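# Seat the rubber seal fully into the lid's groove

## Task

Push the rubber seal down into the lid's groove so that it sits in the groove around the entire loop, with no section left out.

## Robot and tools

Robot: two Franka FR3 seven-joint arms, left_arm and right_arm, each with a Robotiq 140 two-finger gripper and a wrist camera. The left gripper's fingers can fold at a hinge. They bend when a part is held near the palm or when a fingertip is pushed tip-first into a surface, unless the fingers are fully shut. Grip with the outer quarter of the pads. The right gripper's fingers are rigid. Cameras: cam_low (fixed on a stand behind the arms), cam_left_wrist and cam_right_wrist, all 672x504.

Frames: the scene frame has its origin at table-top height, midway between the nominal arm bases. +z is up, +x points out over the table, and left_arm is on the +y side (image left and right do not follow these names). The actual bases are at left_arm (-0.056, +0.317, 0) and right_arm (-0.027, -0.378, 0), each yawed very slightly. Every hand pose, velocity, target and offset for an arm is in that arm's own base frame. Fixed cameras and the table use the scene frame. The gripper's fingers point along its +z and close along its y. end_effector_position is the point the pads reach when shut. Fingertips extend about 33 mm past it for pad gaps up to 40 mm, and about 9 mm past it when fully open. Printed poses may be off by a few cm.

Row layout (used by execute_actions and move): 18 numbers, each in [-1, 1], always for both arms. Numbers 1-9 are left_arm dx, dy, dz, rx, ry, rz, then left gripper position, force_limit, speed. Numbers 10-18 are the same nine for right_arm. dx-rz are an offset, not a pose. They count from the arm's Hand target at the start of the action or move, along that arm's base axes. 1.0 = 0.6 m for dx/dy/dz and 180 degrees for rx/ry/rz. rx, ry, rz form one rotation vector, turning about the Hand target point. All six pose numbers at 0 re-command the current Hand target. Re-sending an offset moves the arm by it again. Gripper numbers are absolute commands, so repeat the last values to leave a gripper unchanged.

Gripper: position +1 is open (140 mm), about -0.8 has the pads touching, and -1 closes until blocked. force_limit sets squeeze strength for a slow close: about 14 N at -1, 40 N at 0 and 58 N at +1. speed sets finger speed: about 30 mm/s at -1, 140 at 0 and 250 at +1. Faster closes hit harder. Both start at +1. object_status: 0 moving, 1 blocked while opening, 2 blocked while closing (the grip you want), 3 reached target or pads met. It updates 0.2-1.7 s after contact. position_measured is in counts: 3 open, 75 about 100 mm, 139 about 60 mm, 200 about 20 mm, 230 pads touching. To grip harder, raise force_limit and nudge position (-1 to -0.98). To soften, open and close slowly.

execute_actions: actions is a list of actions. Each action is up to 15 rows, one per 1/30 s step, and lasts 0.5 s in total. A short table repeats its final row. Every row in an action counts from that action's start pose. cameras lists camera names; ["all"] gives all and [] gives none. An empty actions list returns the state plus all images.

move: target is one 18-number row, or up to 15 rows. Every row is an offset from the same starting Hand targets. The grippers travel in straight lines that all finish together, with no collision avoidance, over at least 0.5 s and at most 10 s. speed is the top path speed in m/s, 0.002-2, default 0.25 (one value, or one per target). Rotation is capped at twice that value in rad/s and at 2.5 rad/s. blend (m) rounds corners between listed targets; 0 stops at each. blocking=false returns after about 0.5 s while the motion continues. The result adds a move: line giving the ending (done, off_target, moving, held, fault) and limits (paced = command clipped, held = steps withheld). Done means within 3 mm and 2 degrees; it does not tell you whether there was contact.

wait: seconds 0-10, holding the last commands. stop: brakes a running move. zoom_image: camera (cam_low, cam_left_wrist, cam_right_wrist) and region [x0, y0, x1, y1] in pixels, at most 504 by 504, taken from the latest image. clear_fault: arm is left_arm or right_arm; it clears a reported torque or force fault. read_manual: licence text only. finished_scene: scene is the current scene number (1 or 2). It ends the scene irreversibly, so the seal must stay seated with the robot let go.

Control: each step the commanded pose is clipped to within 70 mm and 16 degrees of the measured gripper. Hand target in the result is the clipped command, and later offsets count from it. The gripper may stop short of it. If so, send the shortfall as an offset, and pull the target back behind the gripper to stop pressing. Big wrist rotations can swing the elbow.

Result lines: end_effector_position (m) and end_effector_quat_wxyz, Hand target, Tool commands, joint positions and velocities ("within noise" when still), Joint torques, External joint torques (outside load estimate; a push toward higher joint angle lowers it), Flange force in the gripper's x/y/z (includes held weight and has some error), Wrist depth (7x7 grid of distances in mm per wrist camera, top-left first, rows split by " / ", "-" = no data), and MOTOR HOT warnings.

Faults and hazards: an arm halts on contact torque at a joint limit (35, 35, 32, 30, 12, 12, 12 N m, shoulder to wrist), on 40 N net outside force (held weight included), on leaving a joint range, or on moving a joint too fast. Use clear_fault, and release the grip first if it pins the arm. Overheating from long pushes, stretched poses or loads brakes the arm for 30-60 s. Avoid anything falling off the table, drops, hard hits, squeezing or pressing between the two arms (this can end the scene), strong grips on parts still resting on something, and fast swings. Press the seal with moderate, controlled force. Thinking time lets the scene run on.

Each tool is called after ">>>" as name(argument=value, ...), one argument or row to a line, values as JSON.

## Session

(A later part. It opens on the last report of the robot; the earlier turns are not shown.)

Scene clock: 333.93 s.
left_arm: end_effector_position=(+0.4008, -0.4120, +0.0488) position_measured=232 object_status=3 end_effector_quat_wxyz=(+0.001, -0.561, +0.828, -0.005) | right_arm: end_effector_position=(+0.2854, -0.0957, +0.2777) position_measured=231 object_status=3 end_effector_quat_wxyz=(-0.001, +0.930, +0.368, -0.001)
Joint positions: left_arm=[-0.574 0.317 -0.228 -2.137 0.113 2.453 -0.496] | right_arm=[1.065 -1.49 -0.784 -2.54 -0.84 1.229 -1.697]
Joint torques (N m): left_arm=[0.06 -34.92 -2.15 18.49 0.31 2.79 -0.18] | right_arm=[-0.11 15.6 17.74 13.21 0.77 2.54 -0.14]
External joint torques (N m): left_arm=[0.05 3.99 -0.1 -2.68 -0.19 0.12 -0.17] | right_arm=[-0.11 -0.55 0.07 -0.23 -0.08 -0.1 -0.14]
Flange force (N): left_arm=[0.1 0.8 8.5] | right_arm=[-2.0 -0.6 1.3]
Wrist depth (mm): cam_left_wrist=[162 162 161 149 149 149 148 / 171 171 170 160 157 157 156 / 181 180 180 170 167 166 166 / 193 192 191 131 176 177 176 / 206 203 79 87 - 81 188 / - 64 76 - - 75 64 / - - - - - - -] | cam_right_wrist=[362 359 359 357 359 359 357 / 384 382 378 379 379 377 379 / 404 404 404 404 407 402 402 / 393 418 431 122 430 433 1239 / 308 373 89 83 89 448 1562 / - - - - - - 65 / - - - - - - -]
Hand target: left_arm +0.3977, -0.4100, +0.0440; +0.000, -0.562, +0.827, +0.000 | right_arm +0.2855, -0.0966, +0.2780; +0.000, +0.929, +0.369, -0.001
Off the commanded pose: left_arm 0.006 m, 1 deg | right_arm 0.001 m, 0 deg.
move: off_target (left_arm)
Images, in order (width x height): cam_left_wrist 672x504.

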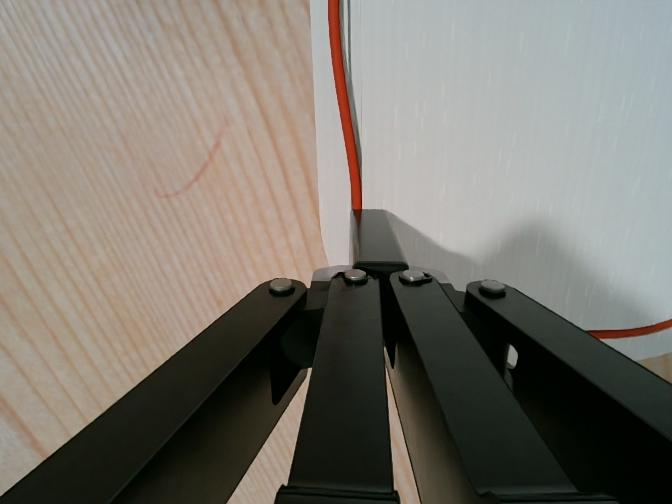

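>>> move(
  target=[
    [0,0,-0.004,0,0,0,-1,-1,-0.3,0,0,0,0,0,0,-0.81,-1,0.2],
    [0,0,0.012,0,0,0,-1,-1,-0.3,0,0,0,0,0,0,-0.81,-1,0.2],
    [0.0078,-0.003,0.012,0,0,0,-1,-1,-0.3,0,0,0,0,0,0,-0.81,-1,0.2],
  ],
  speed=[0.02,0.05,0.05],
  cameras=["cam_left_wrist"],
)

>>> zoom_image(
  camera="cam_left_wrist",
  region=[260, 60, 460, 260],
)

Scene clock: 335.93 s.
left_arm: end_effector_position=(+0.4028, -0.4134, +0.0528) position_measured=232 object_status=3 end_effector_quat_wxyz=(+0.001, -0.561, +0.828, -0.003) | right_arm: end_effector_position=(+0.2854, -0.0957, +0.2777) position_measured=231 object_status=3 end_effector_quat_wxyz=(-0.001, +0.930, +0.368, -0.001)
Joint positions: left_arm=[-0.574 0.318 -0.228 -2.123 0.111 2.436 -0.497] | right_arm=[1.065 -1.49 -0.784 -2.54 -0.84 1.229 -1.697]
Joint velocities: left_arm=[-0.001 0.002 -0.002 0.001 0 -0.004 -0.001] | right_arm=[within noise]
Joint torques (N m): left_arm=[1.16 -36.74 -2.11 21.21 0.47 2.44 0.15] | right_arm=[-0.04 15.47 17.7 13.22 0.75 2.55 -0.11]
External joint torques (N m): left_arm=[1.15 2.32 -0.06 -0.12 -0.04 -0.23 0.15] | right_arm=[0.01 -0.55 0.09 -0.3 -0.09 -0.09 -0.11]
Flange force (N): left_arm=[0.6 -5.3 3.6] | right_arm=[-1.7 -0.7 1.4]
Wrist depth (mm): cam_left_wrist=[165 164 164 155 152 153 152 / 174 174 174 164 161 161 161 / 185 184 185 175 171 170 170 / 196 196 196 147 180 181 180 / 210 208 79 87 - 81 193 / - 64 76 - - 75 64 / - - - - - - -] | cam_right_wrist=[347 361 359 359 359 359 358 / 382 383 381 382 382 382 376 / 404 405 407 401 406 404 401 / 391 421 437 122 430 429 1306 / 305 375 89 83 89 449 1356 / - - - - - - - / - - - - - - -]
Hand target: left_arm +0.4024, -0.4118, +0.0512; +0.000, -0.562, +0.827, +0.000 | right_arm +0.2855, -0.0966, +0.2780; +0.000, +0.929, +0.369, -0.001
Off the commanded pose: left_arm 0.002 m, 0 deg | right_arm 0.001 m, 0 deg.
move: done
Images, in order (width x height): cam_left_wrist 672x504.

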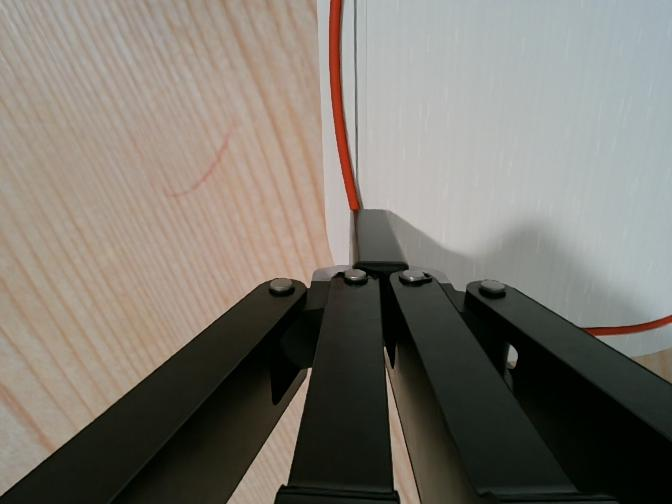

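Scaled by 2.520 from the camera's 672x504 image, which has a finer 960x720 frame.

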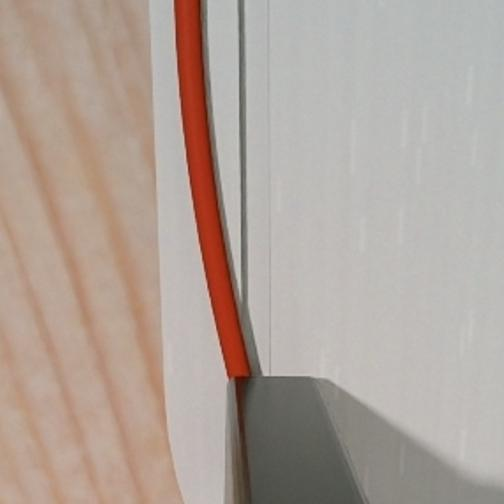

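>>> move(
  target=[
    [0.0118,0.0061,0.005,0,0,0,-1,-1,-0.3,0,0,0,0,0,0,-0.81,-1,0.2],
    [0.0118,0.0061,-0.0055,0,0,0,-1,-1,-0.3,0,0,0,0,0,0,-0.81,-1,0.2],
    [0.0048,0.0088,-0.0055,0,0,0,-1,-1,-0.3,0,0,0,0,0,0,-0.81,-1,0.2],
    [0.0048,0.0088,-0.0128,0,0,0,-1,-1,-0.3,0,0,0,0,0,0,-0.81,-1,0.2],
    [0.0048,0.0088,0.003,0,0,0,-1,-1,-0.3,0,0,0,0,0,0,-0.81,-1,0.2],
    [0.0087,0.0073,0.003,0,0,0,-1,-1,-0.3,0,0,0,0,0,0,-0.81,-1,0.2],
    [0.0087,0.0073,-0.0128,0,0,0,-1,-1,-0.3,0,0,0,0,0,0,-0.81,-1,0.2],
  ],
  speed=[0.05,0.03,0.02,0.02,0.05,0.05,0.03],
  cameras=["cam_left_wrist"],
)

>>> zoom_image(
  camera="cam_left_wrist",
  region=[260, 60, 460, 260],
)

Scene clock: 340.10 s.
left_arm: end_effector_position=(+0.4112, -0.4084, +0.0514) position_measured=232 object_status=3 end_effector_quat_wxyz=(+0.002, -0.564, +0.826, -0.005) | right_arm: end_effector_position=(+0.2854, -0.0957, +0.2777) position_measured=231 object_status=3 end_effector_quat_wxyz=(-0.001, +0.930, +0.368, -0.001)
Joint positions: left_arm=[-0.559 0.324 -0.226 -2.119 0.113 2.442 -0.488] | right_arm=[1.065 -1.49 -0.784 -2.54 -0.84 1.229 -1.697]
Joint velocities: left_arm=[0 0.001 0.002 0 0.002 0.003 0] | right_arm=[within noise]
Joint torques (N m): left_arm=[-0.73 -32.08 -3.16 18.74 0.5 3.48 0.09] | right_arm=[-0.1 15.52 17.71 13.19 0.74 2.55 -0.13]
External joint torques (N m): left_arm=[-0.69 7.08 -1.05 -2.49 -0.01 0.82 0.09] | right_arm=[-0.11 -0.61 0.03 -0.26 -0.11 -0.1 -0.13]
Flange force (N): left_arm=[4.0 -5.6 15.6] | right_arm=[-2.1 -0.6 1.6]
Wrist depth (mm): cam_left_wrist=[164 163 163 159 152 151 150 / 173 173 173 168 161 159 158 / 184 183 183 178 170 171 169 / 196 195 194 147 178 180 178 / 208 205 79 87 - 81 189 / - 64 76 - - 75 64 / - - - - - - -] | cam_right_wrist=[365 360 360 359 358 355 357 / 379 382 378 379 382 380 378 / 403 406 405 406 401 404 403 / 391 416 429 122 429 426 1275 / 309 374 89 83 89 96 1283 / - - - - - - 65 / - - - - - - -]
Hand target: left_arm +0.4076, -0.4075, +0.0436; +0.000, -0.562, +0.827, +0.000 | right_arm +0.2855, -0.0966, +0.2780; +0.000, +0.929, +0.369, -0.001
Off the commanded pose: left_arm 0.009 m, 1 deg | right_arm 0.001 m, 0 deg.
move: off_target (left_arm)
Images, in order (width x height): cam_left_wrist 672x504.

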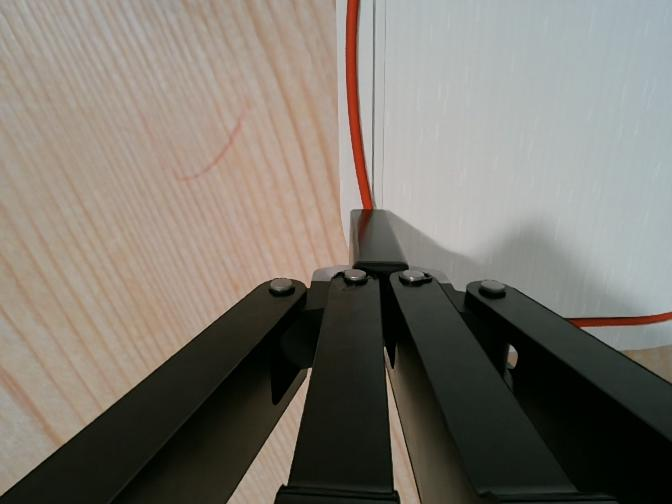

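Scaled by 2.520 from the camera's 672x504 image, which has a finer 960x720 frame.

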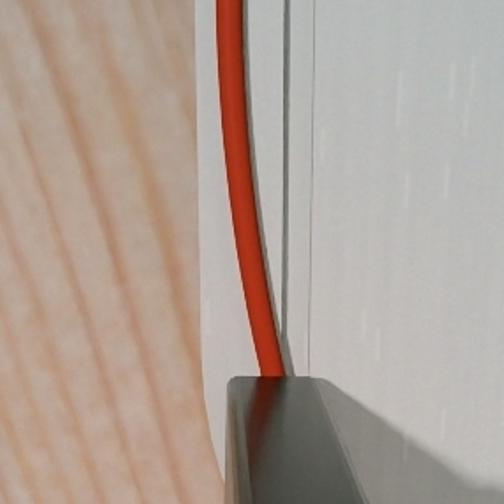

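>>> move(
  target=[
    [0,0,0.02,0,0,0,-1,-1,-0.3,0,0,0,0,0,0,-0.81,-1,0.2],
    [0.0033,0.0155,0.25,0,0,0,-1,-1,-0.3,0,0,0,0,0,0,-0.81,-1,0.2],
  ],
  speed=[0.06,0.25],
  blend=[0.005,0],
  cameras=["cam_left_wrist"],
)

>>> zoom_image(
  camera="cam_left_wrist",
  region=[300, 0, 450, 220],
)

Scene clock: 343.30 s.
left_arm: end_effector_position=(+0.4109, -0.3991, +0.1955) position_measured=232 object_status=3 end_effector_quat_wxyz=(+0.003, -0.564, +0.826, -0.003) | right_arm: end_effector_position=(+0.2854, -0.0957, +0.2777) position_measured=231 object_status=3 end_effector_quat_wxyz=(-0.001, +0.930, +0.368, -0.001)
Joint positions: left_arm=[-0.533 0.094 -0.246 -2.02 0.031 2.118 -0.42] | right_arm=[1.065 -1.49 -0.784 -2.54 -0.84 1.229 -1.697]
Joint velocities: left_arm=[0 0 0.001 0 -0.001 -0.004 0.004] | right_arm=[within noise]
Joint torques (N m): left_arm=[0.87 -33.18 -0.77 23.73 0.29 2.42 0.29] | right_arm=[-0.09 15.51 17.71 13.22 0.75 2.53 -0.11]
External joint torques (N m): left_arm=[0.88 1.47 -0.1 -0.56 -0.38 -0.23 0.29] | right_arm=[-0.1 -0.58 0.07 -0.22 -0.1 -0.1 -0.11]
Flange force (N): left_arm=[-0.5 -2.2 1.5] | right_arm=[-2.0 -0.6 1.3]
Wrist depth (mm): cam_left_wrist=[292 292 291 288 280 279 281 / 312 309 310 306 299 - 301 / 328 329 327 322 312 309 316 / 350 346 347 130 328 346 343 / 1284 369 79 87 - 82 363 / - 64 76 - - 75 64 / - - - - - - -] | cam_right_wrist=[361 359 359 357 360 362 356 / 382 383 386 382 377 379 378 / 405 405 401 402 403 403 402 / 390 422 432 122 429 433 1283 / 308 374 89 83 89 451 1347 / - - - - - - 62 / - - - - - - -]
Hand target: left_arm +0.4096, -0.3982, +0.1936; +0.000, -0.562, +0.827, +0.000 | right_arm +0.2855, -0.0966, +0.2780; +0.000, +0.929, +0.369, -0.001
Off the commanded pose: left_arm 0.003 m, 0 deg | right_arm 0.001 m, 0 deg.
move: done
Images, in order (width x height): cam_left_wrist 672x504.

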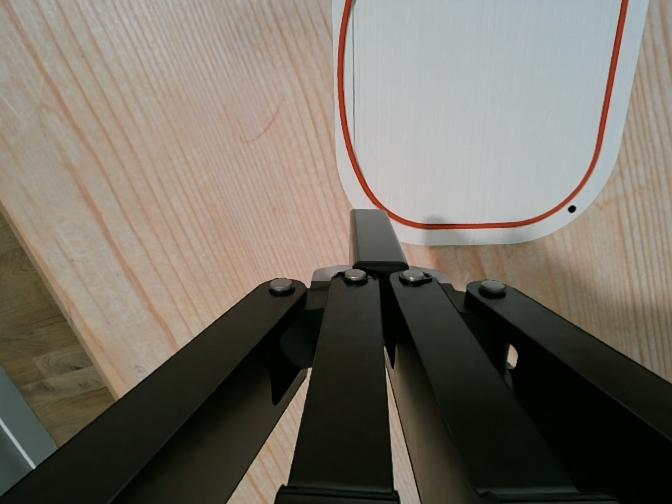

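Scaled by 2.291 from the camera's 672x504 image, which has a finer 960x720 frame.

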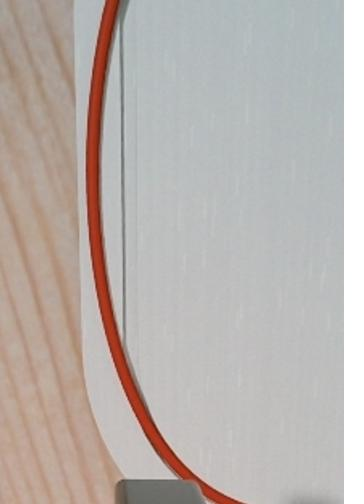

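>>> zoom_image(
  camera="cam_left_wrist",
  region=[325, 110, 425, 210],
)

>>> zoom_image(
  camera="cam_left_wrist",
  region=[320, 0, 420, 100],
)

Scaled by 5.040 from the camera's 672x504 image, which has a finer 960x720 frame.

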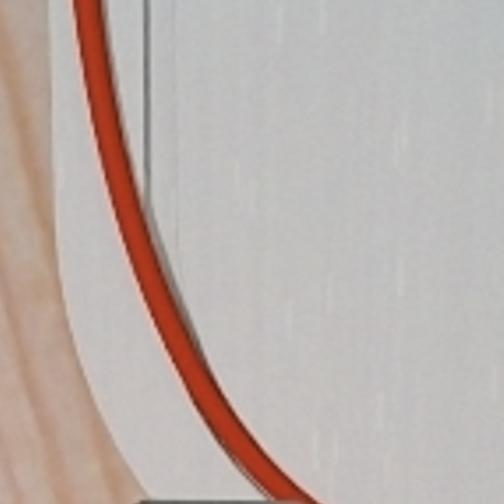

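Scaled by 5.040 from the camera's 672x504 image, which has a finer 960x720 frame.

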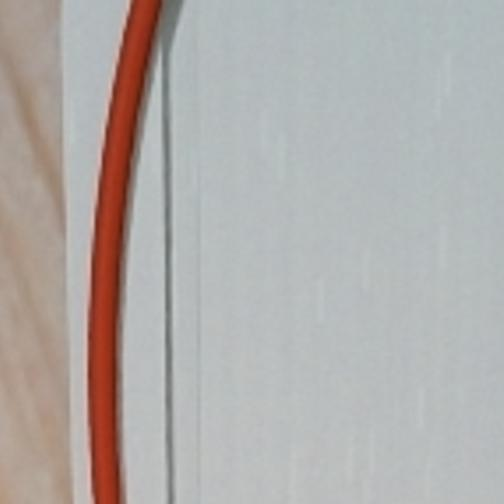

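>>> move(
  target=[
    [-0.0085,0.0241,-0.225,0,0,0.159,-1,-1,-0.3,0,0,0,0,0,0,-0.81,-1,0.2],
    [-0.0085,0.0241,-0.2425,0,0,0.159,-1,-1,-0.3,0,0,0,0,0,0,-0.81,-1,0.2],
    [-0.0145,0.0233,-0.2425,0,0,0.159,-1,-1,-0.3,0,0,0,0,0,0,-0.81,-1,0.2],
    [-0.0145,0.0233,-0.2502,0,0,0.159,-1,-1,-0.3,0,0,0,0,0,0,-0.81,-1,0.2],
  ],
  speed=[0.25,0.03,0.02,0.02],
  cameras=["cam_left_wrist"],
)

>>> zoom_image(
  camera="cam_left_wrist",
  region=[260, 60, 460, 260],
)

Scene clock: 348.10 s.
left_arm: end_effector_position=(+0.4031, -0.3840, +0.0484) position_measured=232 object_status=3 end_effector_quat_wxyz=(+0.000, +0.749, -0.663, +0.002) | right_arm: end_effector_position=(+0.2854, -0.0957, +0.2777) position_measured=231 object_status=3 end_effector_quat_wxyz=(-0.001, +0.930, +0.368, -0.001)
Joint positions: left_arm=[-0.636 0.272 -0.125 -2.199 0.053 2.473 -0.919] | right_arm=[1.065 -1.49 -0.784 -2.54 -0.84 1.229 -1.697]
Joint velocities: left_arm=[-0.005 0 0.001 0.001 -0.001 0.013 -0.004] | right_arm=[within noise]
Joint torques (N m): left_arm=[-0.8 -32.84 -1.53 19.22 0.61 3.6 -0.27] | right_arm=[-0.08 15.55 17.73 13.17 0.74 2.54 -0.13]
External joint torques (N m): left_arm=[-0.7 4.95 -0.6 -1.75 0.09 0.89 -0.27] | right_arm=[-0.07 -0.55 0.09 -0.3 -0.11 -0.1 -0.13]
Flange force (N): left_arm=[4.6 -1.4 12.4] | right_arm=[-2.0 -0.7 1.4]
Wrist depth (mm): cam_left_wrist=[161 160 160 161 151 149 148 / 170 170 169 167 157 157 156 / 181 181 180 175 168 167 167 / 193 192 191 147 175 177 177 / 205 202 79 87 - 81 189 / - 64 76 - - 75 64 / - - - - - - -] | cam_right_wrist=[359 358 359 359 359 360 357 / 380 383 382 381 381 377 378 / 405 410 407 405 406 407 405 / 388 419 429 122 430 429 1225 / 309 375 89 83 89 448 1373 / - - - - - - - / - - - - - - -]
Hand target: left_arm +0.4009, -0.3842, +0.0434; +0.000, +0.749, -0.663, +0.000 | right_arm +0.2855, -0.0966, +0.2780; +0.000, +0.929, +0.369, -0.001
Off the commanded pose: left_arm 0.005 m, 0 deg | right_arm 0.001 m, 0 deg.
move: off_target (left_arm)
Images, in order (width x height): cam_left_wrist 672x504.

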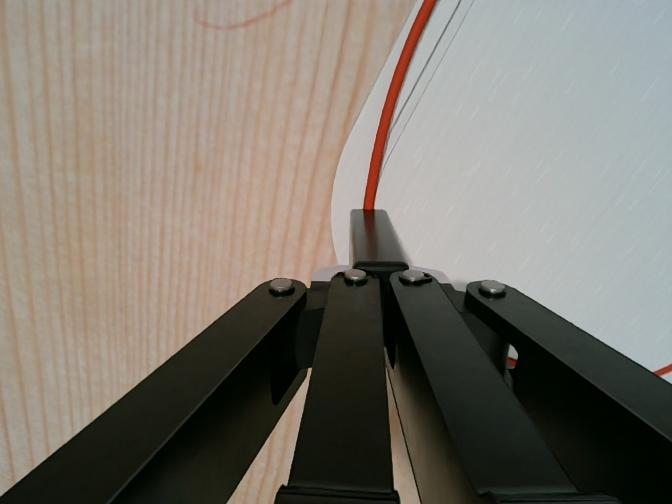

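Scaled by 2.520 from the camera's 672x504 image, which has a finer 960x720 frame.

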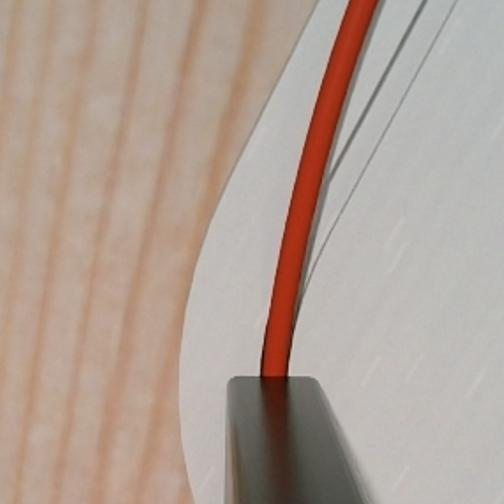

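>>> move(
  target=[
    [0,0,0.016,0,0,0,-1,-1,-0.3,0,0,0,0,0,0,-0.81,-1,0.2],
    [0.0078,-0.0145,0.016,0,0,-0.0444,-1,-1,-0.3,0,0,0,0,0,0,-0.81,-1,0.2],
    [0.0078,-0.0145,0.0075,0,0,-0.0444,-1,-1,-0.3,0,0,0,0,0,0,-0.81,-1,0.2],
    [0.002,-0.0128,0.0075,0,0,-0.0444,-1,-1,-0.3,0,0,0,0,0,0,-0.81,-1,0.2],
    [0.002,-0.0128,0,0,0,-0.0444,-1,-1,-0.3,0,0,0,0,0,0,-0.81,-1,0.2],
  ],
  speed=[0.06,0.06,0.03,0.02,0.02],
  cameras=["cam_left_wrist"],
)

>>> zoom_image(
  camera="cam_left_wrist",
  region=[260, 60, 460, 260],
)

Scene clock: 352.07 s.
left_arm: end_effector_position=(+0.4041, -0.3923, +0.0485) position_measured=232 object_status=3 end_effector_quat_wxyz=(+0.000, +0.704, -0.711, +0.002) | right_arm: end_effector_position=(+0.2854, -0.0957, +0.2777) position_measured=231 object_status=3 end_effector_quat_wxyz=(-0.001, +0.930, +0.368, -0.001)
Joint positions: left_arm=[-0.619 0.288 -0.151 -2.176 0.068 2.465 -0.807] | right_arm=[1.065 -1.49 -0.784 -2.54 -0.84 1.229 -1.697]
Joint torques (N m): left_arm=[-0.4 -33.52 -1.95 19.23 0.54 3.67 0.16] | right_arm=[-0.11 15.56 17.7 13.18 0.75 2.56 -0.14]
External joint torques (N m): left_arm=[-0.15 4.89 -0.58 -1.84 0.02 0.98 0.16] | right_arm=[-0.11 -0.55 0.07 -0.26 -0.09 -0.08 -0.14]
Flange force (N): left_arm=[2.7 -2.4 12.0] | right_arm=[-2.0 -0.7 1.4]
Wrist depth (mm): cam_left_wrist=[161 160 161 160 149 148 148 / 170 170 169 167 158 157 157 / 180 180 179 175 167 167 166 / 193 192 192 147 176 177 177 / 206 202 79 87 - 82 189 / - 64 76 - - 75 - / - - - - - - -] | cam_right_wrist=[367 357 357 360 358 356 356 / 380 378 382 379 377 380 379 / 408 404 405 404 401 402 403 / 387 422 428 122 430 430 1299 / 307 375 89 83 89 444 1391 / - - - - - - 62 / - - - - - - -]
Hand target: left_arm +0.4021, -0.3919, +0.0434; +0.000, +0.701, -0.713, +0.000 | right_arm +0.2855, -0.0966, +0.2780; +0.000, +0.929, +0.369, -0.001
Off the commanded pose: left_arm 0.005 m, 0 deg | right_arm 0.001 m, 0 deg.
move: off_target (left_arm)
Images, in order (width x height): cam_left_wrist 672x504.

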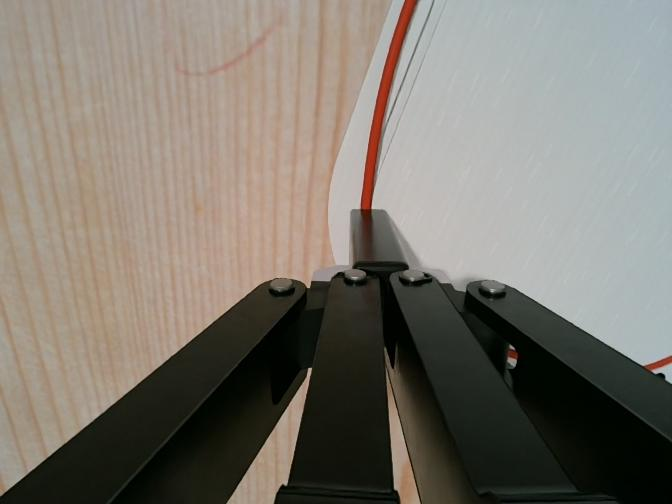

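Scaled by 2.520 from the camera's 672x504 image, which has a finer 960x720 frame.

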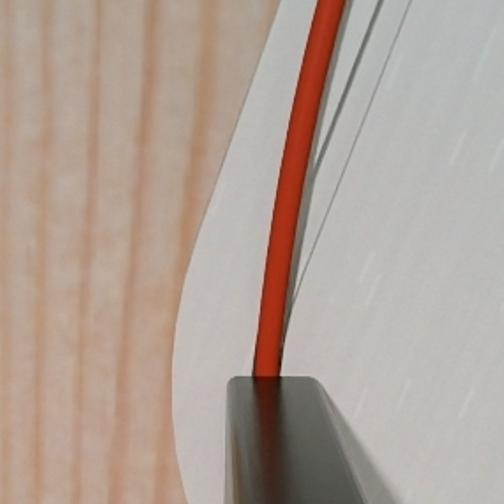

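>>> move(
  target=[
    [0,0,0.016,0,0,0,-1,-1,-0.3,0,0,0,0,0,0,-0.81,-1,0.2],
    [0.0065,-0.0127,0.016,0,0,-0.0333,-1,-1,-0.3,0,0,0,0,0,0,-0.81,-1,0.2],
    [0.0065,-0.0127,0.0075,0,0,-0.0333,-1,-1,-0.3,0,0,0,0,0,0,-0.81,-1,0.2],
    [-0.001,-0.0102,0.0075,0,0,-0.0333,-1,-1,-0.3,0,0,0,0,0,0,-0.81,-1,0.2],
    [-0.001,-0.0102,-0.001,0,0,-0.0333,-1,-1,-0.3,0,0,0,0,0,0,-0.81,-1,0.2],
  ],
  speed=[0.06,0.06,0.03,0.02,0.02],
  cameras=["cam_left_wrist"],
)

>>> zoom_image(
  camera="cam_left_wrist",
  region=[260, 60, 460, 260],
)

Scene clock: 355.70 s.
left_arm: end_effector_position=(+0.4040, -0.3987, +0.0486) position_measured=232 object_status=3 end_effector_quat_wxyz=(+0.000, -0.665, +0.747, -0.003) | right_arm: end_effector_position=(+0.2854, -0.0957, +0.2777) position_measured=231 object_status=3 end_effector_quat_wxyz=(-0.001, +0.930, +0.368, -0.001)
Joint positions: left_arm=[-0.606 0.299 -0.174 -2.161 0.08 2.46 -0.719] | right_arm=[1.065 -1.49 -0.784 -2.54 -0.84 1.229 -1.697]
Joint torques (N m): left_arm=[0.03 -33.3 -2.01 18.92 0.72 3.56 0.09] | right_arm=[-0.04 15.56 17.71 13.23 0.76 2.54 -0.09]
External joint torques (N m): left_arm=[0.1 5.3 -0.55 -2.18 0.21 0.87 0.09] | right_arm=[-0.07 -0.55 0.06 -0.16 -0.1 -0.09 -0.09]
Flange force (N): left_arm=[2.2 -2.6 12.7] | right_arm=[-1.8 -0.5 1.2]
Wrist depth (mm): cam_left_wrist=[161 161 160 158 148 148 148 / 171 170 170 167 157 157 157 / 181 180 179 177 167 167 166 / 192 192 191 147 176 177 177 / 205 202 79 87 - 81 188 / - 64 75 - - 75 64 / - - - - - - -] | cam_right_wrist=[365 359 357 359 359 357 359 / 383 380 382 383 382 382 382 / 406 401 404 407 407 404 401 / 388 418 434 122 431 431 1299 / 308 377 89 83 89 448 1382 / - - - - - - 65 / - - - - - - -]
Hand target: left_arm +0.4015, -0.3980, +0.0428; +0.000, -0.663, +0.749, +0.000 | right_arm +0.2855, -0.0966, +0.2780; +0.000, +0.929, +0.369, -0.001
Off the commanded pose: left_arm 0.006 m, 0 deg | right_arm 0.001 m, 0 deg.
move: off_target (left_arm)
Images, in order (width x height): cam_left_wrist 672x504.

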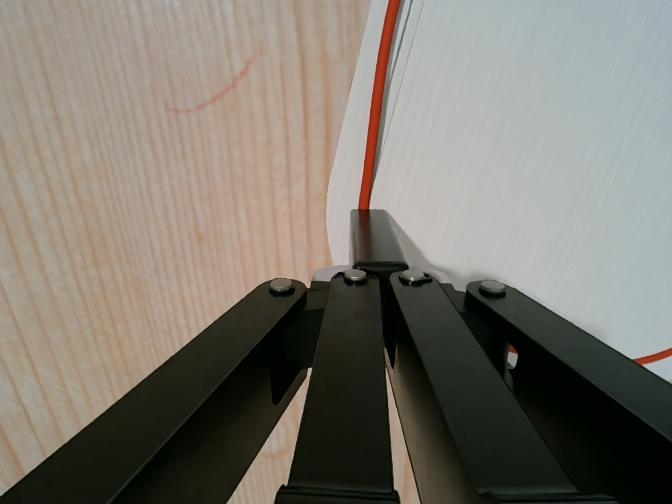

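Scaled by 2.520 from the camera's 672x504 image, which has a finer 960x720 frame.

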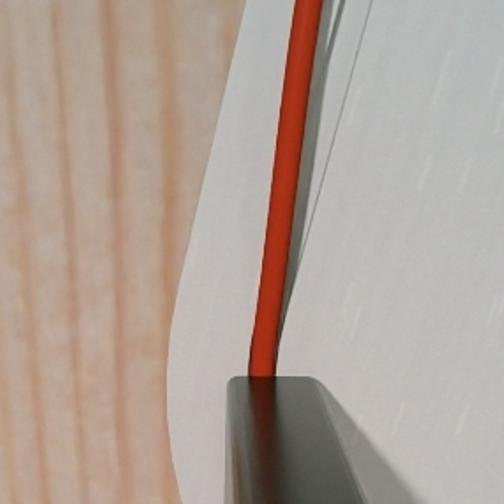

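>>> move(
  target=[
    [0,0,0.017,0,0,0,-1,-1,-0.3,0,0,0,0,0,0,-0.81,-1,0.2],
    [0.008,-0.0138,0.017,0,0,-0.0278,-1,-1,-0.3,0,0,0,0,0,0,-0.81,-1,0.2],
    [0.008,-0.0138,0.0085,0,0,-0.0278,-1,-1,-0.3,0,0,0,0,0,0,-0.81,-1,0.2],
    [0.0003,-0.0105,0.0085,0,0,-0.0278,-1,-1,-0.3,0,0,0,0,0,0,-0.81,-1,0.2],
    [0.0003,-0.0105,0,0,0,-0.0278,-1,-1,-0.3,0,0,0,0,0,0,-0.81,-1,0.2],
  ],
  speed=[0.06,0.06,0.03,0.02,0.02],
  cameras=["cam_left_wrist"],
)

>>> zoom_image(
  camera="cam_left_wrist",
  region=[260, 60, 460, 260],
)

Scene clock: 359.20 s.
left_arm: end_effector_position=(+0.4034, -0.4049, +0.0486) position_measured=232 object_status=3 end_effector_quat_wxyz=(+0.000, -0.632, +0.775, -0.002) | right_arm: end_effector_position=(+0.2854, -0.0957, +0.2777) position_measured=231 object_status=3 end_effector_quat_wxyz=(-0.001, +0.930, +0.368, -0.001)
Joint positions: left_arm=[-0.596 0.31 -0.193 -2.144 0.091 2.452 -0.647] | right_arm=[1.065 -1.49 -0.784 -2.54 -0.84 1.229 -1.697]
Joint torques (N m): left_arm=[0.27 -33.4 -1.97 19.09 0.76 3.89 0.14] | right_arm=[-0.12 15.54 17.68 13.17 0.76 2.55 -0.12]
External joint torques (N m): left_arm=[0.23 5.57 -0.36 -2.08 0.25 1.21 0.14] | right_arm=[-0.17 -0.55 0.09 -0.25 -0.09 -0.09 -0.12]
Flange force (N): left_arm=[2.0 -3.4 13.8] | right_arm=[-2.1 -0.7 1.4]
Wrist depth (mm): cam_left_wrist=[161 161 160 158 149 149 149 / 170 170 169 166 157 157 157 / 181 180 179 175 169 167 166 / 192 191 191 131 175 178 177 / 206 202 79 87 - 82 189 / - 64 76 - - 75 - / - - - - - - -] | cam_right_wrist=[347 362 358 357 360 357 356 / 380 383 379 384 377 384 380 / 407 407 401 404 402 405 404 / 390 417 431 122 432 433 1261 / 307 374 89 83 89 445 1373 / - - - - - - 65 / - - - - - - -]
Hand target: left_arm +0.4017, -0.4043, +0.0428; +0.000, -0.629, +0.777, +0.000 | right_arm +0.2855, -0.0966, +0.2780; +0.000, +0.929, +0.369, -0.001
Off the commanded pose: left_arm 0.006 m, 0 deg | right_arm 0.001 m, 0 deg.
move: off_target (left_arm)
Images, in order (width x height): cam_left_wrist 672x504.

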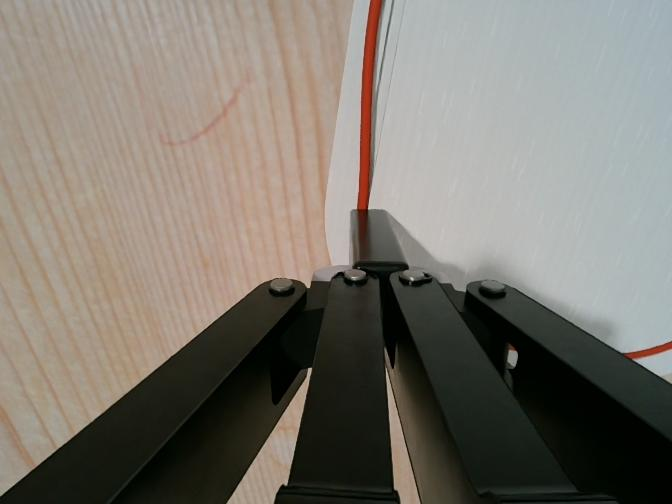

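Scaled by 2.520 from the camera's 672x504 image, which has a finer 960x720 frame.

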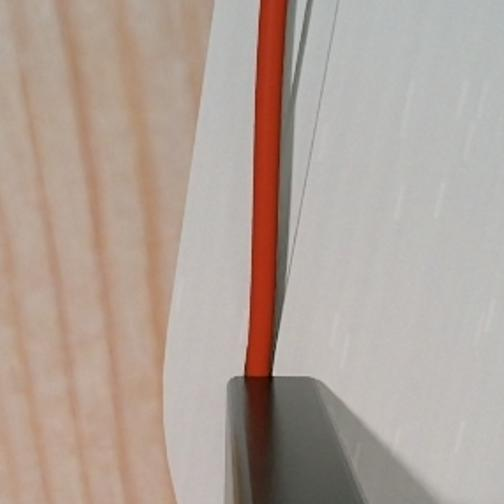

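>>> move(
  target=[
    [0,0,0.017,0,0,0,-1,-1,-0.3,0,0,0,0,0,0,-0.81,-1,0.2],
    [0.0073,-0.0158,0.017,0,0,-0.0278,-1,-1,-0.3,0,0,0,0,0,0,-0.81,-1,0.2],
    [0.0073,-0.0158,0.0085,0,0,-0.0278,-1,-1,-0.3,0,0,0,0,0,0,-0.81,-1,0.2],
    [0.0007,-0.012,0.0085,0,0,-0.0278,-1,-1,-0.3,0,0,0,0,0,0,-0.81,-1,0.2],
    [0.0007,-0.012,0,0,0,-0.0278,-1,-1,-0.3,0,0,0,0,0,0,-0.81,-1,0.2],
  ],
  speed=[0.06,0.06,0.03,0.02,0.02],
  cameras=["cam_left_wrist"],
)

>>> zoom_image(
  camera="cam_left_wrist",
  region=[260, 60, 460, 260],
)

Scene clock: 362.70 s.
left_arm: end_effector_position=(+0.4058, -0.4146, +0.0512) position_measured=232 object_status=3 end_effector_quat_wxyz=(+0.001, -0.597, +0.802, -0.007) | right_arm: end_effector_position=(+0.2854, -0.0957, +0.2777) position_measured=231 object_status=3 end_effector_quat_wxyz=(-0.001, +0.930, +0.368, -0.001)
Joint positions: left_arm=[-0.588 0.322 -0.211 -2.121 0.104 2.448 -0.577] | right_arm=[1.065 -1.49 -0.784 -2.54 -0.84 1.229 -1.697]
Joint velocities: left_arm=[-0.001 0 0.003 0 0.003 0.005 0] | right_arm=[within noise]
Joint torques (N m): left_arm=[-0.17 -32.58 -2.01 18.04 0.7 3.13 0.2] | right_arm=[-0.09 15.49 17.79 13.16 0.77 2.55 -0.11]
External joint torques (N m): left_arm=[-0.13 6.76 -0.06 -3.27 0.19 0.44 0.2] | right_arm=[-0.06 -0.59 0.15 -0.27 -0.08 -0.08 -0.11]
Flange force (N): left_arm=[1.7 -3.0 14.7] | right_arm=[-2.0 -0.9 1.3]
Wrist depth (mm): cam_left_wrist=[164 164 163 159 152 151 149 / 174 173 172 168 160 159 159 / 184 183 183 178 169 170 168 / 196 196 194 147 178 179 178 / 209 206 79 87 - 81 188 / - 64 76 - - 75 - / - - - - - - -] | cam_right_wrist=[349 357 357 360 357 356 360 / 382 377 381 385 379 382 381 / 405 404 404 406 401 403 403 / 390 427 430 122 432 431 418 / 307 374 89 83 89 451 1409 / - - - - - - 65 / - - - - - - -]
Hand target: left_arm +0.4021, -0.4115, +0.0428; +0.000, -0.595, +0.804, +0.000 | right_arm +0.2855, -0.0966, +0.2780; +0.000, +0.929, +0.369, -0.001
Off the commanded pose: left_arm 0.010 m, 1 deg | right_arm 0.001 m, 0 deg.
move: off_target (left_arm)
Images, in order (width x height): cam_left_wrist 672x504.

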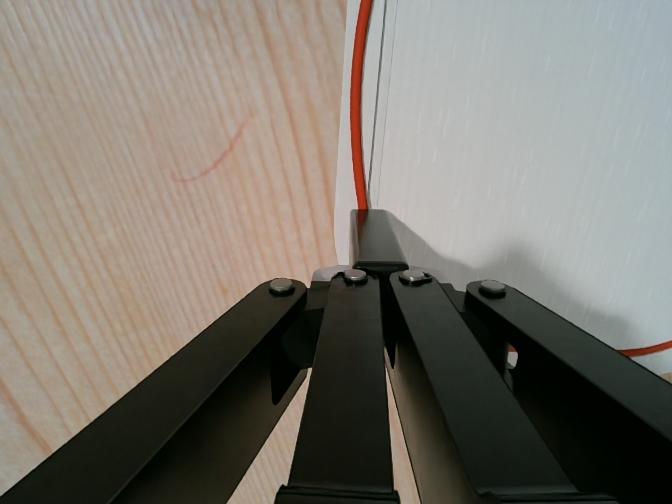

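Scaled by 2.520 from the camera's 672x504 image, which has a finer 960x720 frame.

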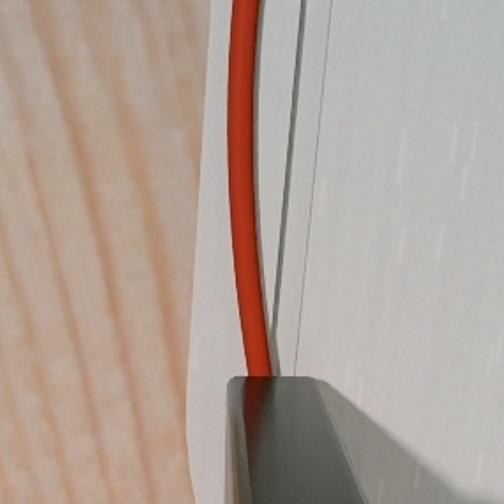

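>>> move(
  target=[
    [0,0,0.006,0,0,0,-1,-1,-0.3,0,0,0,0,0,0,-0.81,-1,0.2],
    [-0.009,0.0045,0.006,0,0,0,-1,-1,-0.3,0,0,0,0,0,0,-0.81,-1,0.2],
    [-0.009,0.0045,-0.001,0,0,0,-1,-1,-0.3,0,0,0,0,0,0,-0.81,-1,0.2],
  ],
  speed=[0.03,0.015,0.02],
  cameras=["cam_left_wrist"],
)

>>> zoom_image(
  camera="cam_left_wrist",
  region=[260, 60, 460, 260],
)

Scene clock: 364.77 s.
left_arm: end_effector_position=(+0.3999, -0.4111, +0.0487) position_measured=232 object_status=3 end_effector_quat_wxyz=(+0.001, -0.596, +0.803, -0.005) | right_arm: end_effector_position=(+0.2854, -0.0957, +0.2777) position_measured=231 object_status=3 end_effector_quat_wxyz=(-0.001, +0.930, +0.368, -0.001)
Joint positions: left_arm=[-0.588 0.313 -0.213 -2.144 0.104 2.458 -0.577] | right_arm=[1.065 -1.49 -0.784 -2.54 -0.84 1.229 -1.697]
Joint torques (N m): left_arm=[-0.07 -33.61 -2.23 18.38 0.31 3.08 0.04] | right_arm=[-0.07 15.57 17.71 13.25 0.75 2.54 -0.15]
External joint torques (N m): left_arm=[0.08 5.06 -0.23 -2.64 -0.2 0.42 0.04] | right_arm=[-0.1 -0.48 0.06 -0.2 -0.1 -0.1 -0.15]
Flange force (N): left_arm=[0.8 -1.3 11.1] | right_arm=[-1.8 -0.4 1.2]
Wrist depth (mm): cam_left_wrist=[161 162 161 155 149 149 148 / 171 170 169 161 158 157 157 / 181 181 180 170 167 168 166 / 193 193 191 130 175 177 176 / 206 202 79 87 - 82 188 / - 64 76 - - 75 64 / - - - - - - -] | cam_right_wrist=[364 360 361 359 360 356 356 / 382 381 379 379 379 381 380 / 405 404 405 401 401 402 404 / 390 422 434 122 431 431 1306 / 306 373 89 83 89 448 1382 / - - - - - - 65 / - - - - - - -]
Hand target: left_arm +0.3967, -0.4088, +0.0422; +0.000, -0.595, +0.804, +0.000 | right_arm +0.2855, -0.0966, +0.2780; +0.000, +0.929, +0.369, -0.001
Off the commanded pose: left_arm 0.008 m, 1 deg | right_arm 0.001 m, 0 deg.
move: off_target (left_arm)
Images, in order (width x height): cam_left_wrist 672x504.

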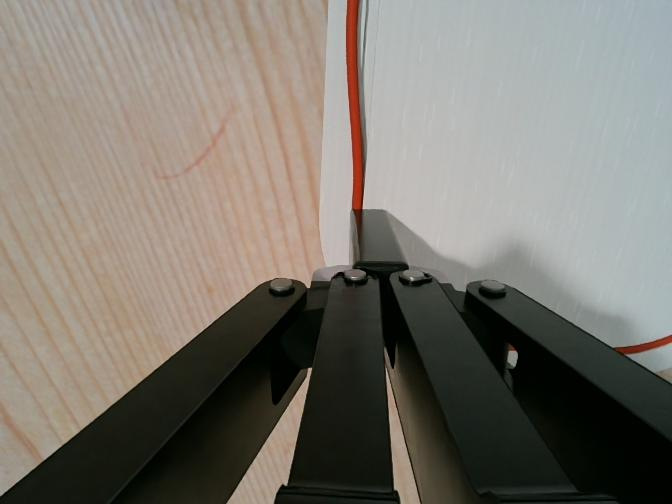

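Scaled by 2.520 from the camera's 672x504 image, which has a finer 960x720 frame.

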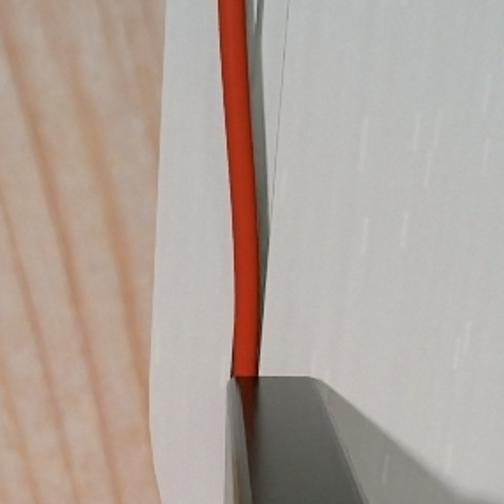

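>>> move(
  target=[
    [0,0,-0.005,0,0,0,-1,-1,-0.3,0,0,0,0,0,0,-0.81,-1,0.2],
    [0,0,0.006,0,0,0,-1,-1,-0.3,0,0,0,0,0,0,-0.81,-1,0.2],
  ],
  speed=[0.02,0.02],
  cameras=["cam_left_wrist"],
)

>>> zoom_image(
  camera="cam_left_wrist",
  region=[260, 60, 460, 260],
)

Scene clock: 366.23 s.
left_arm: end_effector_position=(+0.4000, -0.4110, +0.0488) position_measured=232 object_status=3 end_effector_quat_wxyz=(+0.001, -0.596, +0.803, -0.005) | right_arm: end_effector_position=(+0.2854, -0.0957, +0.2777) position_measured=231 object_status=3 end_effector_quat_wxyz=(-0.001, +0.930, +0.368, -0.001)
Joint positions: left_arm=[-0.588 0.312 -0.213 -2.144 0.104 2.458 -0.577] | right_arm=[1.065 -1.49 -0.784 -2.54 -0.84 1.229 -1.697]
Joint torques (N m): left_arm=[0.9 -35.92 -1.93 19.01 0.51 2.09 0.16] | right_arm=[-0.04 15.48 17.73 13.22 0.74 2.54 -0.11]
External joint torques (N m): left_arm=[1 2.74 0.01 -1.99 0.01 -0.56 0.16] | right_arm=[0.01 -0.54 0.1 -0.31 -0.1 -0.1 -0.11]
Flange force (N): left_arm=[-1.6 -0.3 4.3] | right_arm=[-1.8 -0.7 1.3]
Wrist depth (mm): cam_left_wrist=[161 161 161 156 150 149 148 / 171 171 170 165 157 157 157 / 181 181 180 169 167 167 165 / 193 193 191 131 175 177 176 / 207 203 79 87 - 81 186 / - 64 76 - - 75 - / - - - - - - -] | cam_right_wrist=[363 362 360 358 357 360 360 / 381 384 380 379 377 379 378 / 406 401 407 406 403 404 398 / 389 419 430 122 437 429 1253 / 306 378 89 83 89 450 1400 / - - - - - - 65 / - - - - - - -]
Hand target: left_arm +0.3967, -0.4088, +0.0458; +0.000, -0.595, +0.804, +0.000 | right_arm +0.2855, -0.0966, +0.2780; +0.000, +0.929, +0.369, -0.001
Off the commanded pose: left_arm 0.005 m, 1 deg | right_arm 0.001 m, 0 deg.
move: off_target (left_arm)
Images, in order (width x height): cam_left_wrist 672x504.

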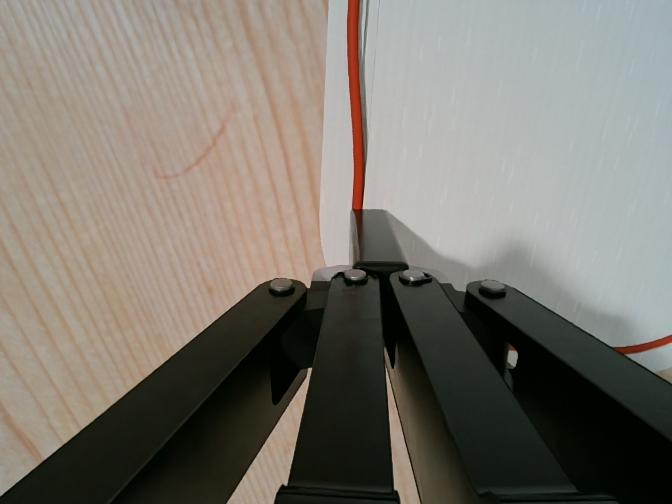

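Scaled by 2.520 from the camera's 672x504 image, which has a finer 960x720 frame.

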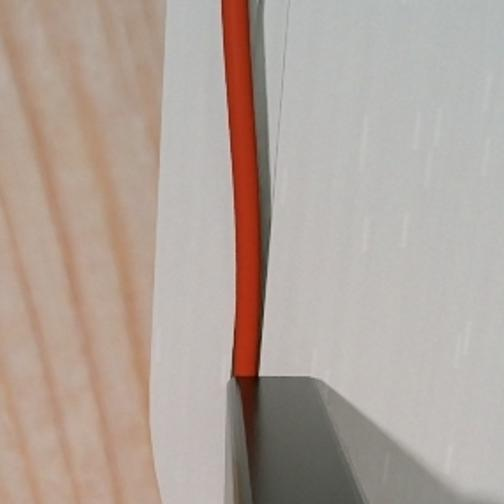

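>>> move(
  target=[0,0,0.012,0,0,0,-1,-1,-0.3,0,0,0,0,0,0,-0.81,-1,0.2],
  speed=0.02,
  cameras=["cam_left_wrist"],
)

>>> zoom_image(
  camera="cam_left_wrist",
  region=[260, 60, 460, 260],
)

Scene clock: 367.17 s.
left_arm: end_effector_position=(+0.3975, -0.4091, +0.0525) position_measured=232 object_status=3 end_effector_quat_wxyz=(+0.001, -0.596, +0.803, -0.001) | right_arm: end_effector_position=(+0.2854, -0.0957, +0.2777) position_measured=231 object_status=3 end_effector_quat_wxyz=(-0.001, +0.930, +0.368, -0.001)
Joint positions: left_arm=[-0.587 0.303 -0.216 -2.145 0.103 2.441 -0.577] | right_arm=[1.065 -1.49 -0.784 -2.54 -0.84 1.229 -1.697]
Joint velocities: left_arm=[0 -0.001 -0.001 0 0 -0.004 0.001] | right_arm=[within noise]
Joint torques (N m): left_arm=[0.98 -37.96 -2.28 20.69 0.14 2.4 0.29] | right_arm=[-0.09 15.53 17.71 13.21 0.76 2.54 -0.15]
External joint torques (N m): left_arm=[1.09 0.62 -0.35 -0.51 -0.37 -0.26 0.29] | right_arm=[-0.15 -0.51 0.1 -0.22 -0.09 -0.1 -0.15]
Flange force (N): left_arm=[-2.0 -0.2 0.0] | right_arm=[-2.0 -0.6 1.2]
Wrist depth (mm): cam_left_wrist=[164 164 163 154 152 153 152 / 174 173 173 165 161 162 161 / 185 184 183 171 170 170 170 / 196 196 196 147 179 182 181 / 209 207 79 87 - 81 193 / - 64 76 - - 75 64 / - - - - - - -] | cam_right_wrist=[362 360 360 359 359 356 356 / 377 380 382 379 381 380 381 / 407 404 401 404 405 403 399 / 390 417 432 122 434 430 1306 / 309 378 89 83 89 96 1339 / - - - - - - 65 / - - - - - - -]
Hand target: left_arm +0.3967, -0.4088, +0.0530; +0.000, -0.595, +0.804, +0.000 | right_arm +0.2855, -0.0966, +0.2780; +0.000, +0.929, +0.369, -0.001
Off the commanded pose: left_arm 0.001 m, 0 deg | right_arm 0.001 m, 0 deg.
move: done
Images, in order (width x height): cam_left_wrist 672x504.

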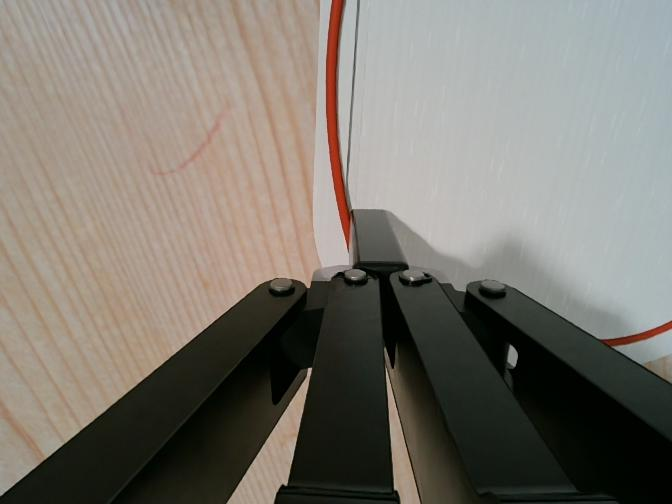

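Scaled by 2.520 from the camera's 672x504 image, which has a finer 960x720 frame.

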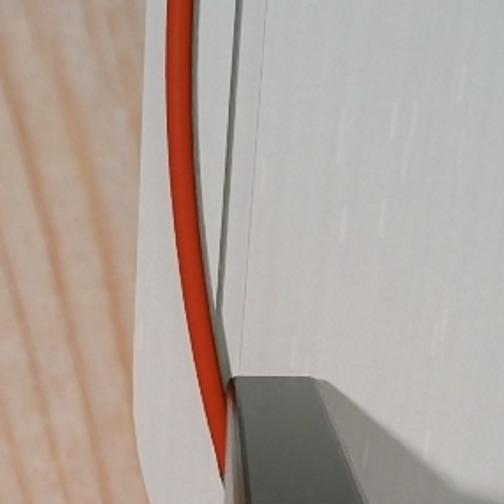

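>>> move(
  target=[
    [0,0,0.02,0,0,0,-1,-1,-0.3,0,0,0,0,0,0,-0.81,-1,0.2],
    [-0.148,0.0247,0.6117,0,0,0,-1,-1,-0.3,0,0,0,0,0,0,-0.81,-1,0.2],
  ],
  speed=[0.06,0.35],
  blend=[0.005,0],
  cameras=["cam_left_wrist"],
)

>>> zoom_image(
  camera="cam_left_wrist",
  region=[230, 0, 480, 230],
)

Scene clock: 370.33 s.
left_arm: end_effector_position=(+0.3101, -0.3932, +0.4211) position_measured=232 object_status=3 end_effector_quat_wxyz=(+0.002, -0.593, +0.805, -0.003) | right_arm: end_effector_position=(+0.2854, -0.0957, +0.2777) position_measured=231 object_status=3 end_effector_quat_wxyz=(-0.001, +0.930, +0.368, -0.001)
Joint positions: left_arm=[-0.606 -0.181 -0.266 -1.749 -0.043 1.58 -0.566] | right_arm=[1.065 -1.49 -0.784 -2.54 -0.84 1.229 -1.697]
Joint velocities: left_arm=[0 0 0.001 0 0.001 -0.004 -0.003] | right_arm=[within noise]
Joint torques (N m): left_arm=[0.72 -24.13 1 24.05 0.38 2.42 -0.15] | right_arm=[-0.05 15.57 17.67 13.2 0.76 2.53 -0.13]
External joint torques (N m): left_arm=[0.77 0.8 -0.33 -0.28 -0.42 -0.25 -0.15] | right_arm=[-0.03 -0.49 0.07 -0.3 -0.08 -0.1 -0.13]
Flange force (N): left_arm=[1.0 -1.3 -0.3] | right_arm=[-1.7 -0.7 1.3]
Wrist depth (mm): cam_left_wrist=[498 496 495 477 492 489 491 / 522 520 516 - 519 520 515 / 1355 555 554 - 552 547 552 / 1453 589 586 121 571 586 589 / 1556 619 79 87 - 81 564 / - 64 76 - - 75 64 / - - - - - - -] | cam_right_wrist=[365 360 361 360 359 356 357 / 383 384 382 379 379 377 376 / 406 404 406 397 404 400 405 / 387 423 434 122 431 429 1211 / 309 380 89 83 89 449 1400 / - - - - - - 65 / - - - - - - -]
Hand target: left_arm +0.3079, -0.3940, +0.4201; +0.000, -0.595, +0.804, +0.000 | right_arm +0.2855, -0.0966, +0.2780; +0.000, +0.929, +0.369, -0.001
Off the commanded pose: left_arm 0.003 m, 0 deg | right_arm 0.001 m, 0 deg.
move: done
Images, in order (width x height): cam_left_wrist 672x504.

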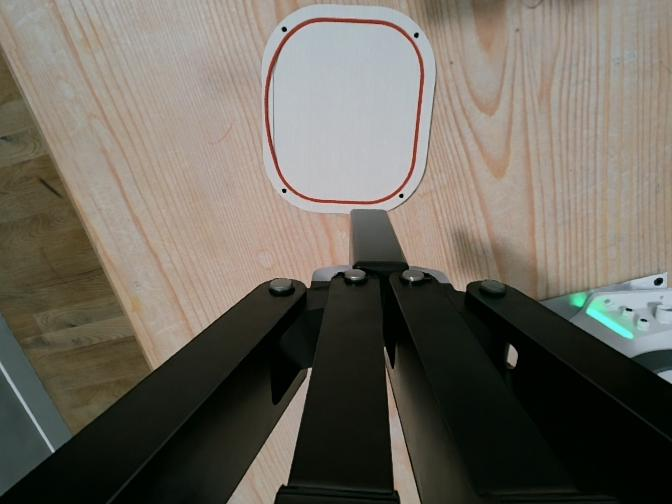

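Scaled by 2.016 from the camera's 672x504 image, which has a finer 960x720 frame.

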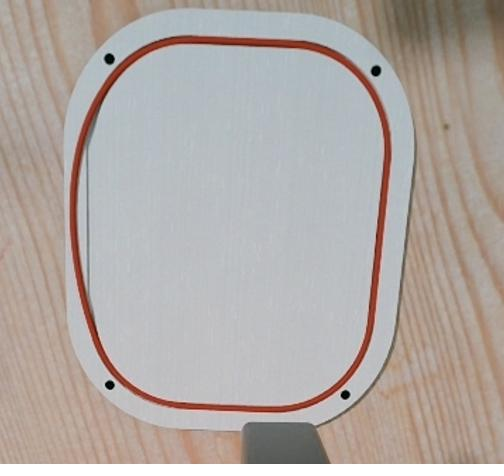

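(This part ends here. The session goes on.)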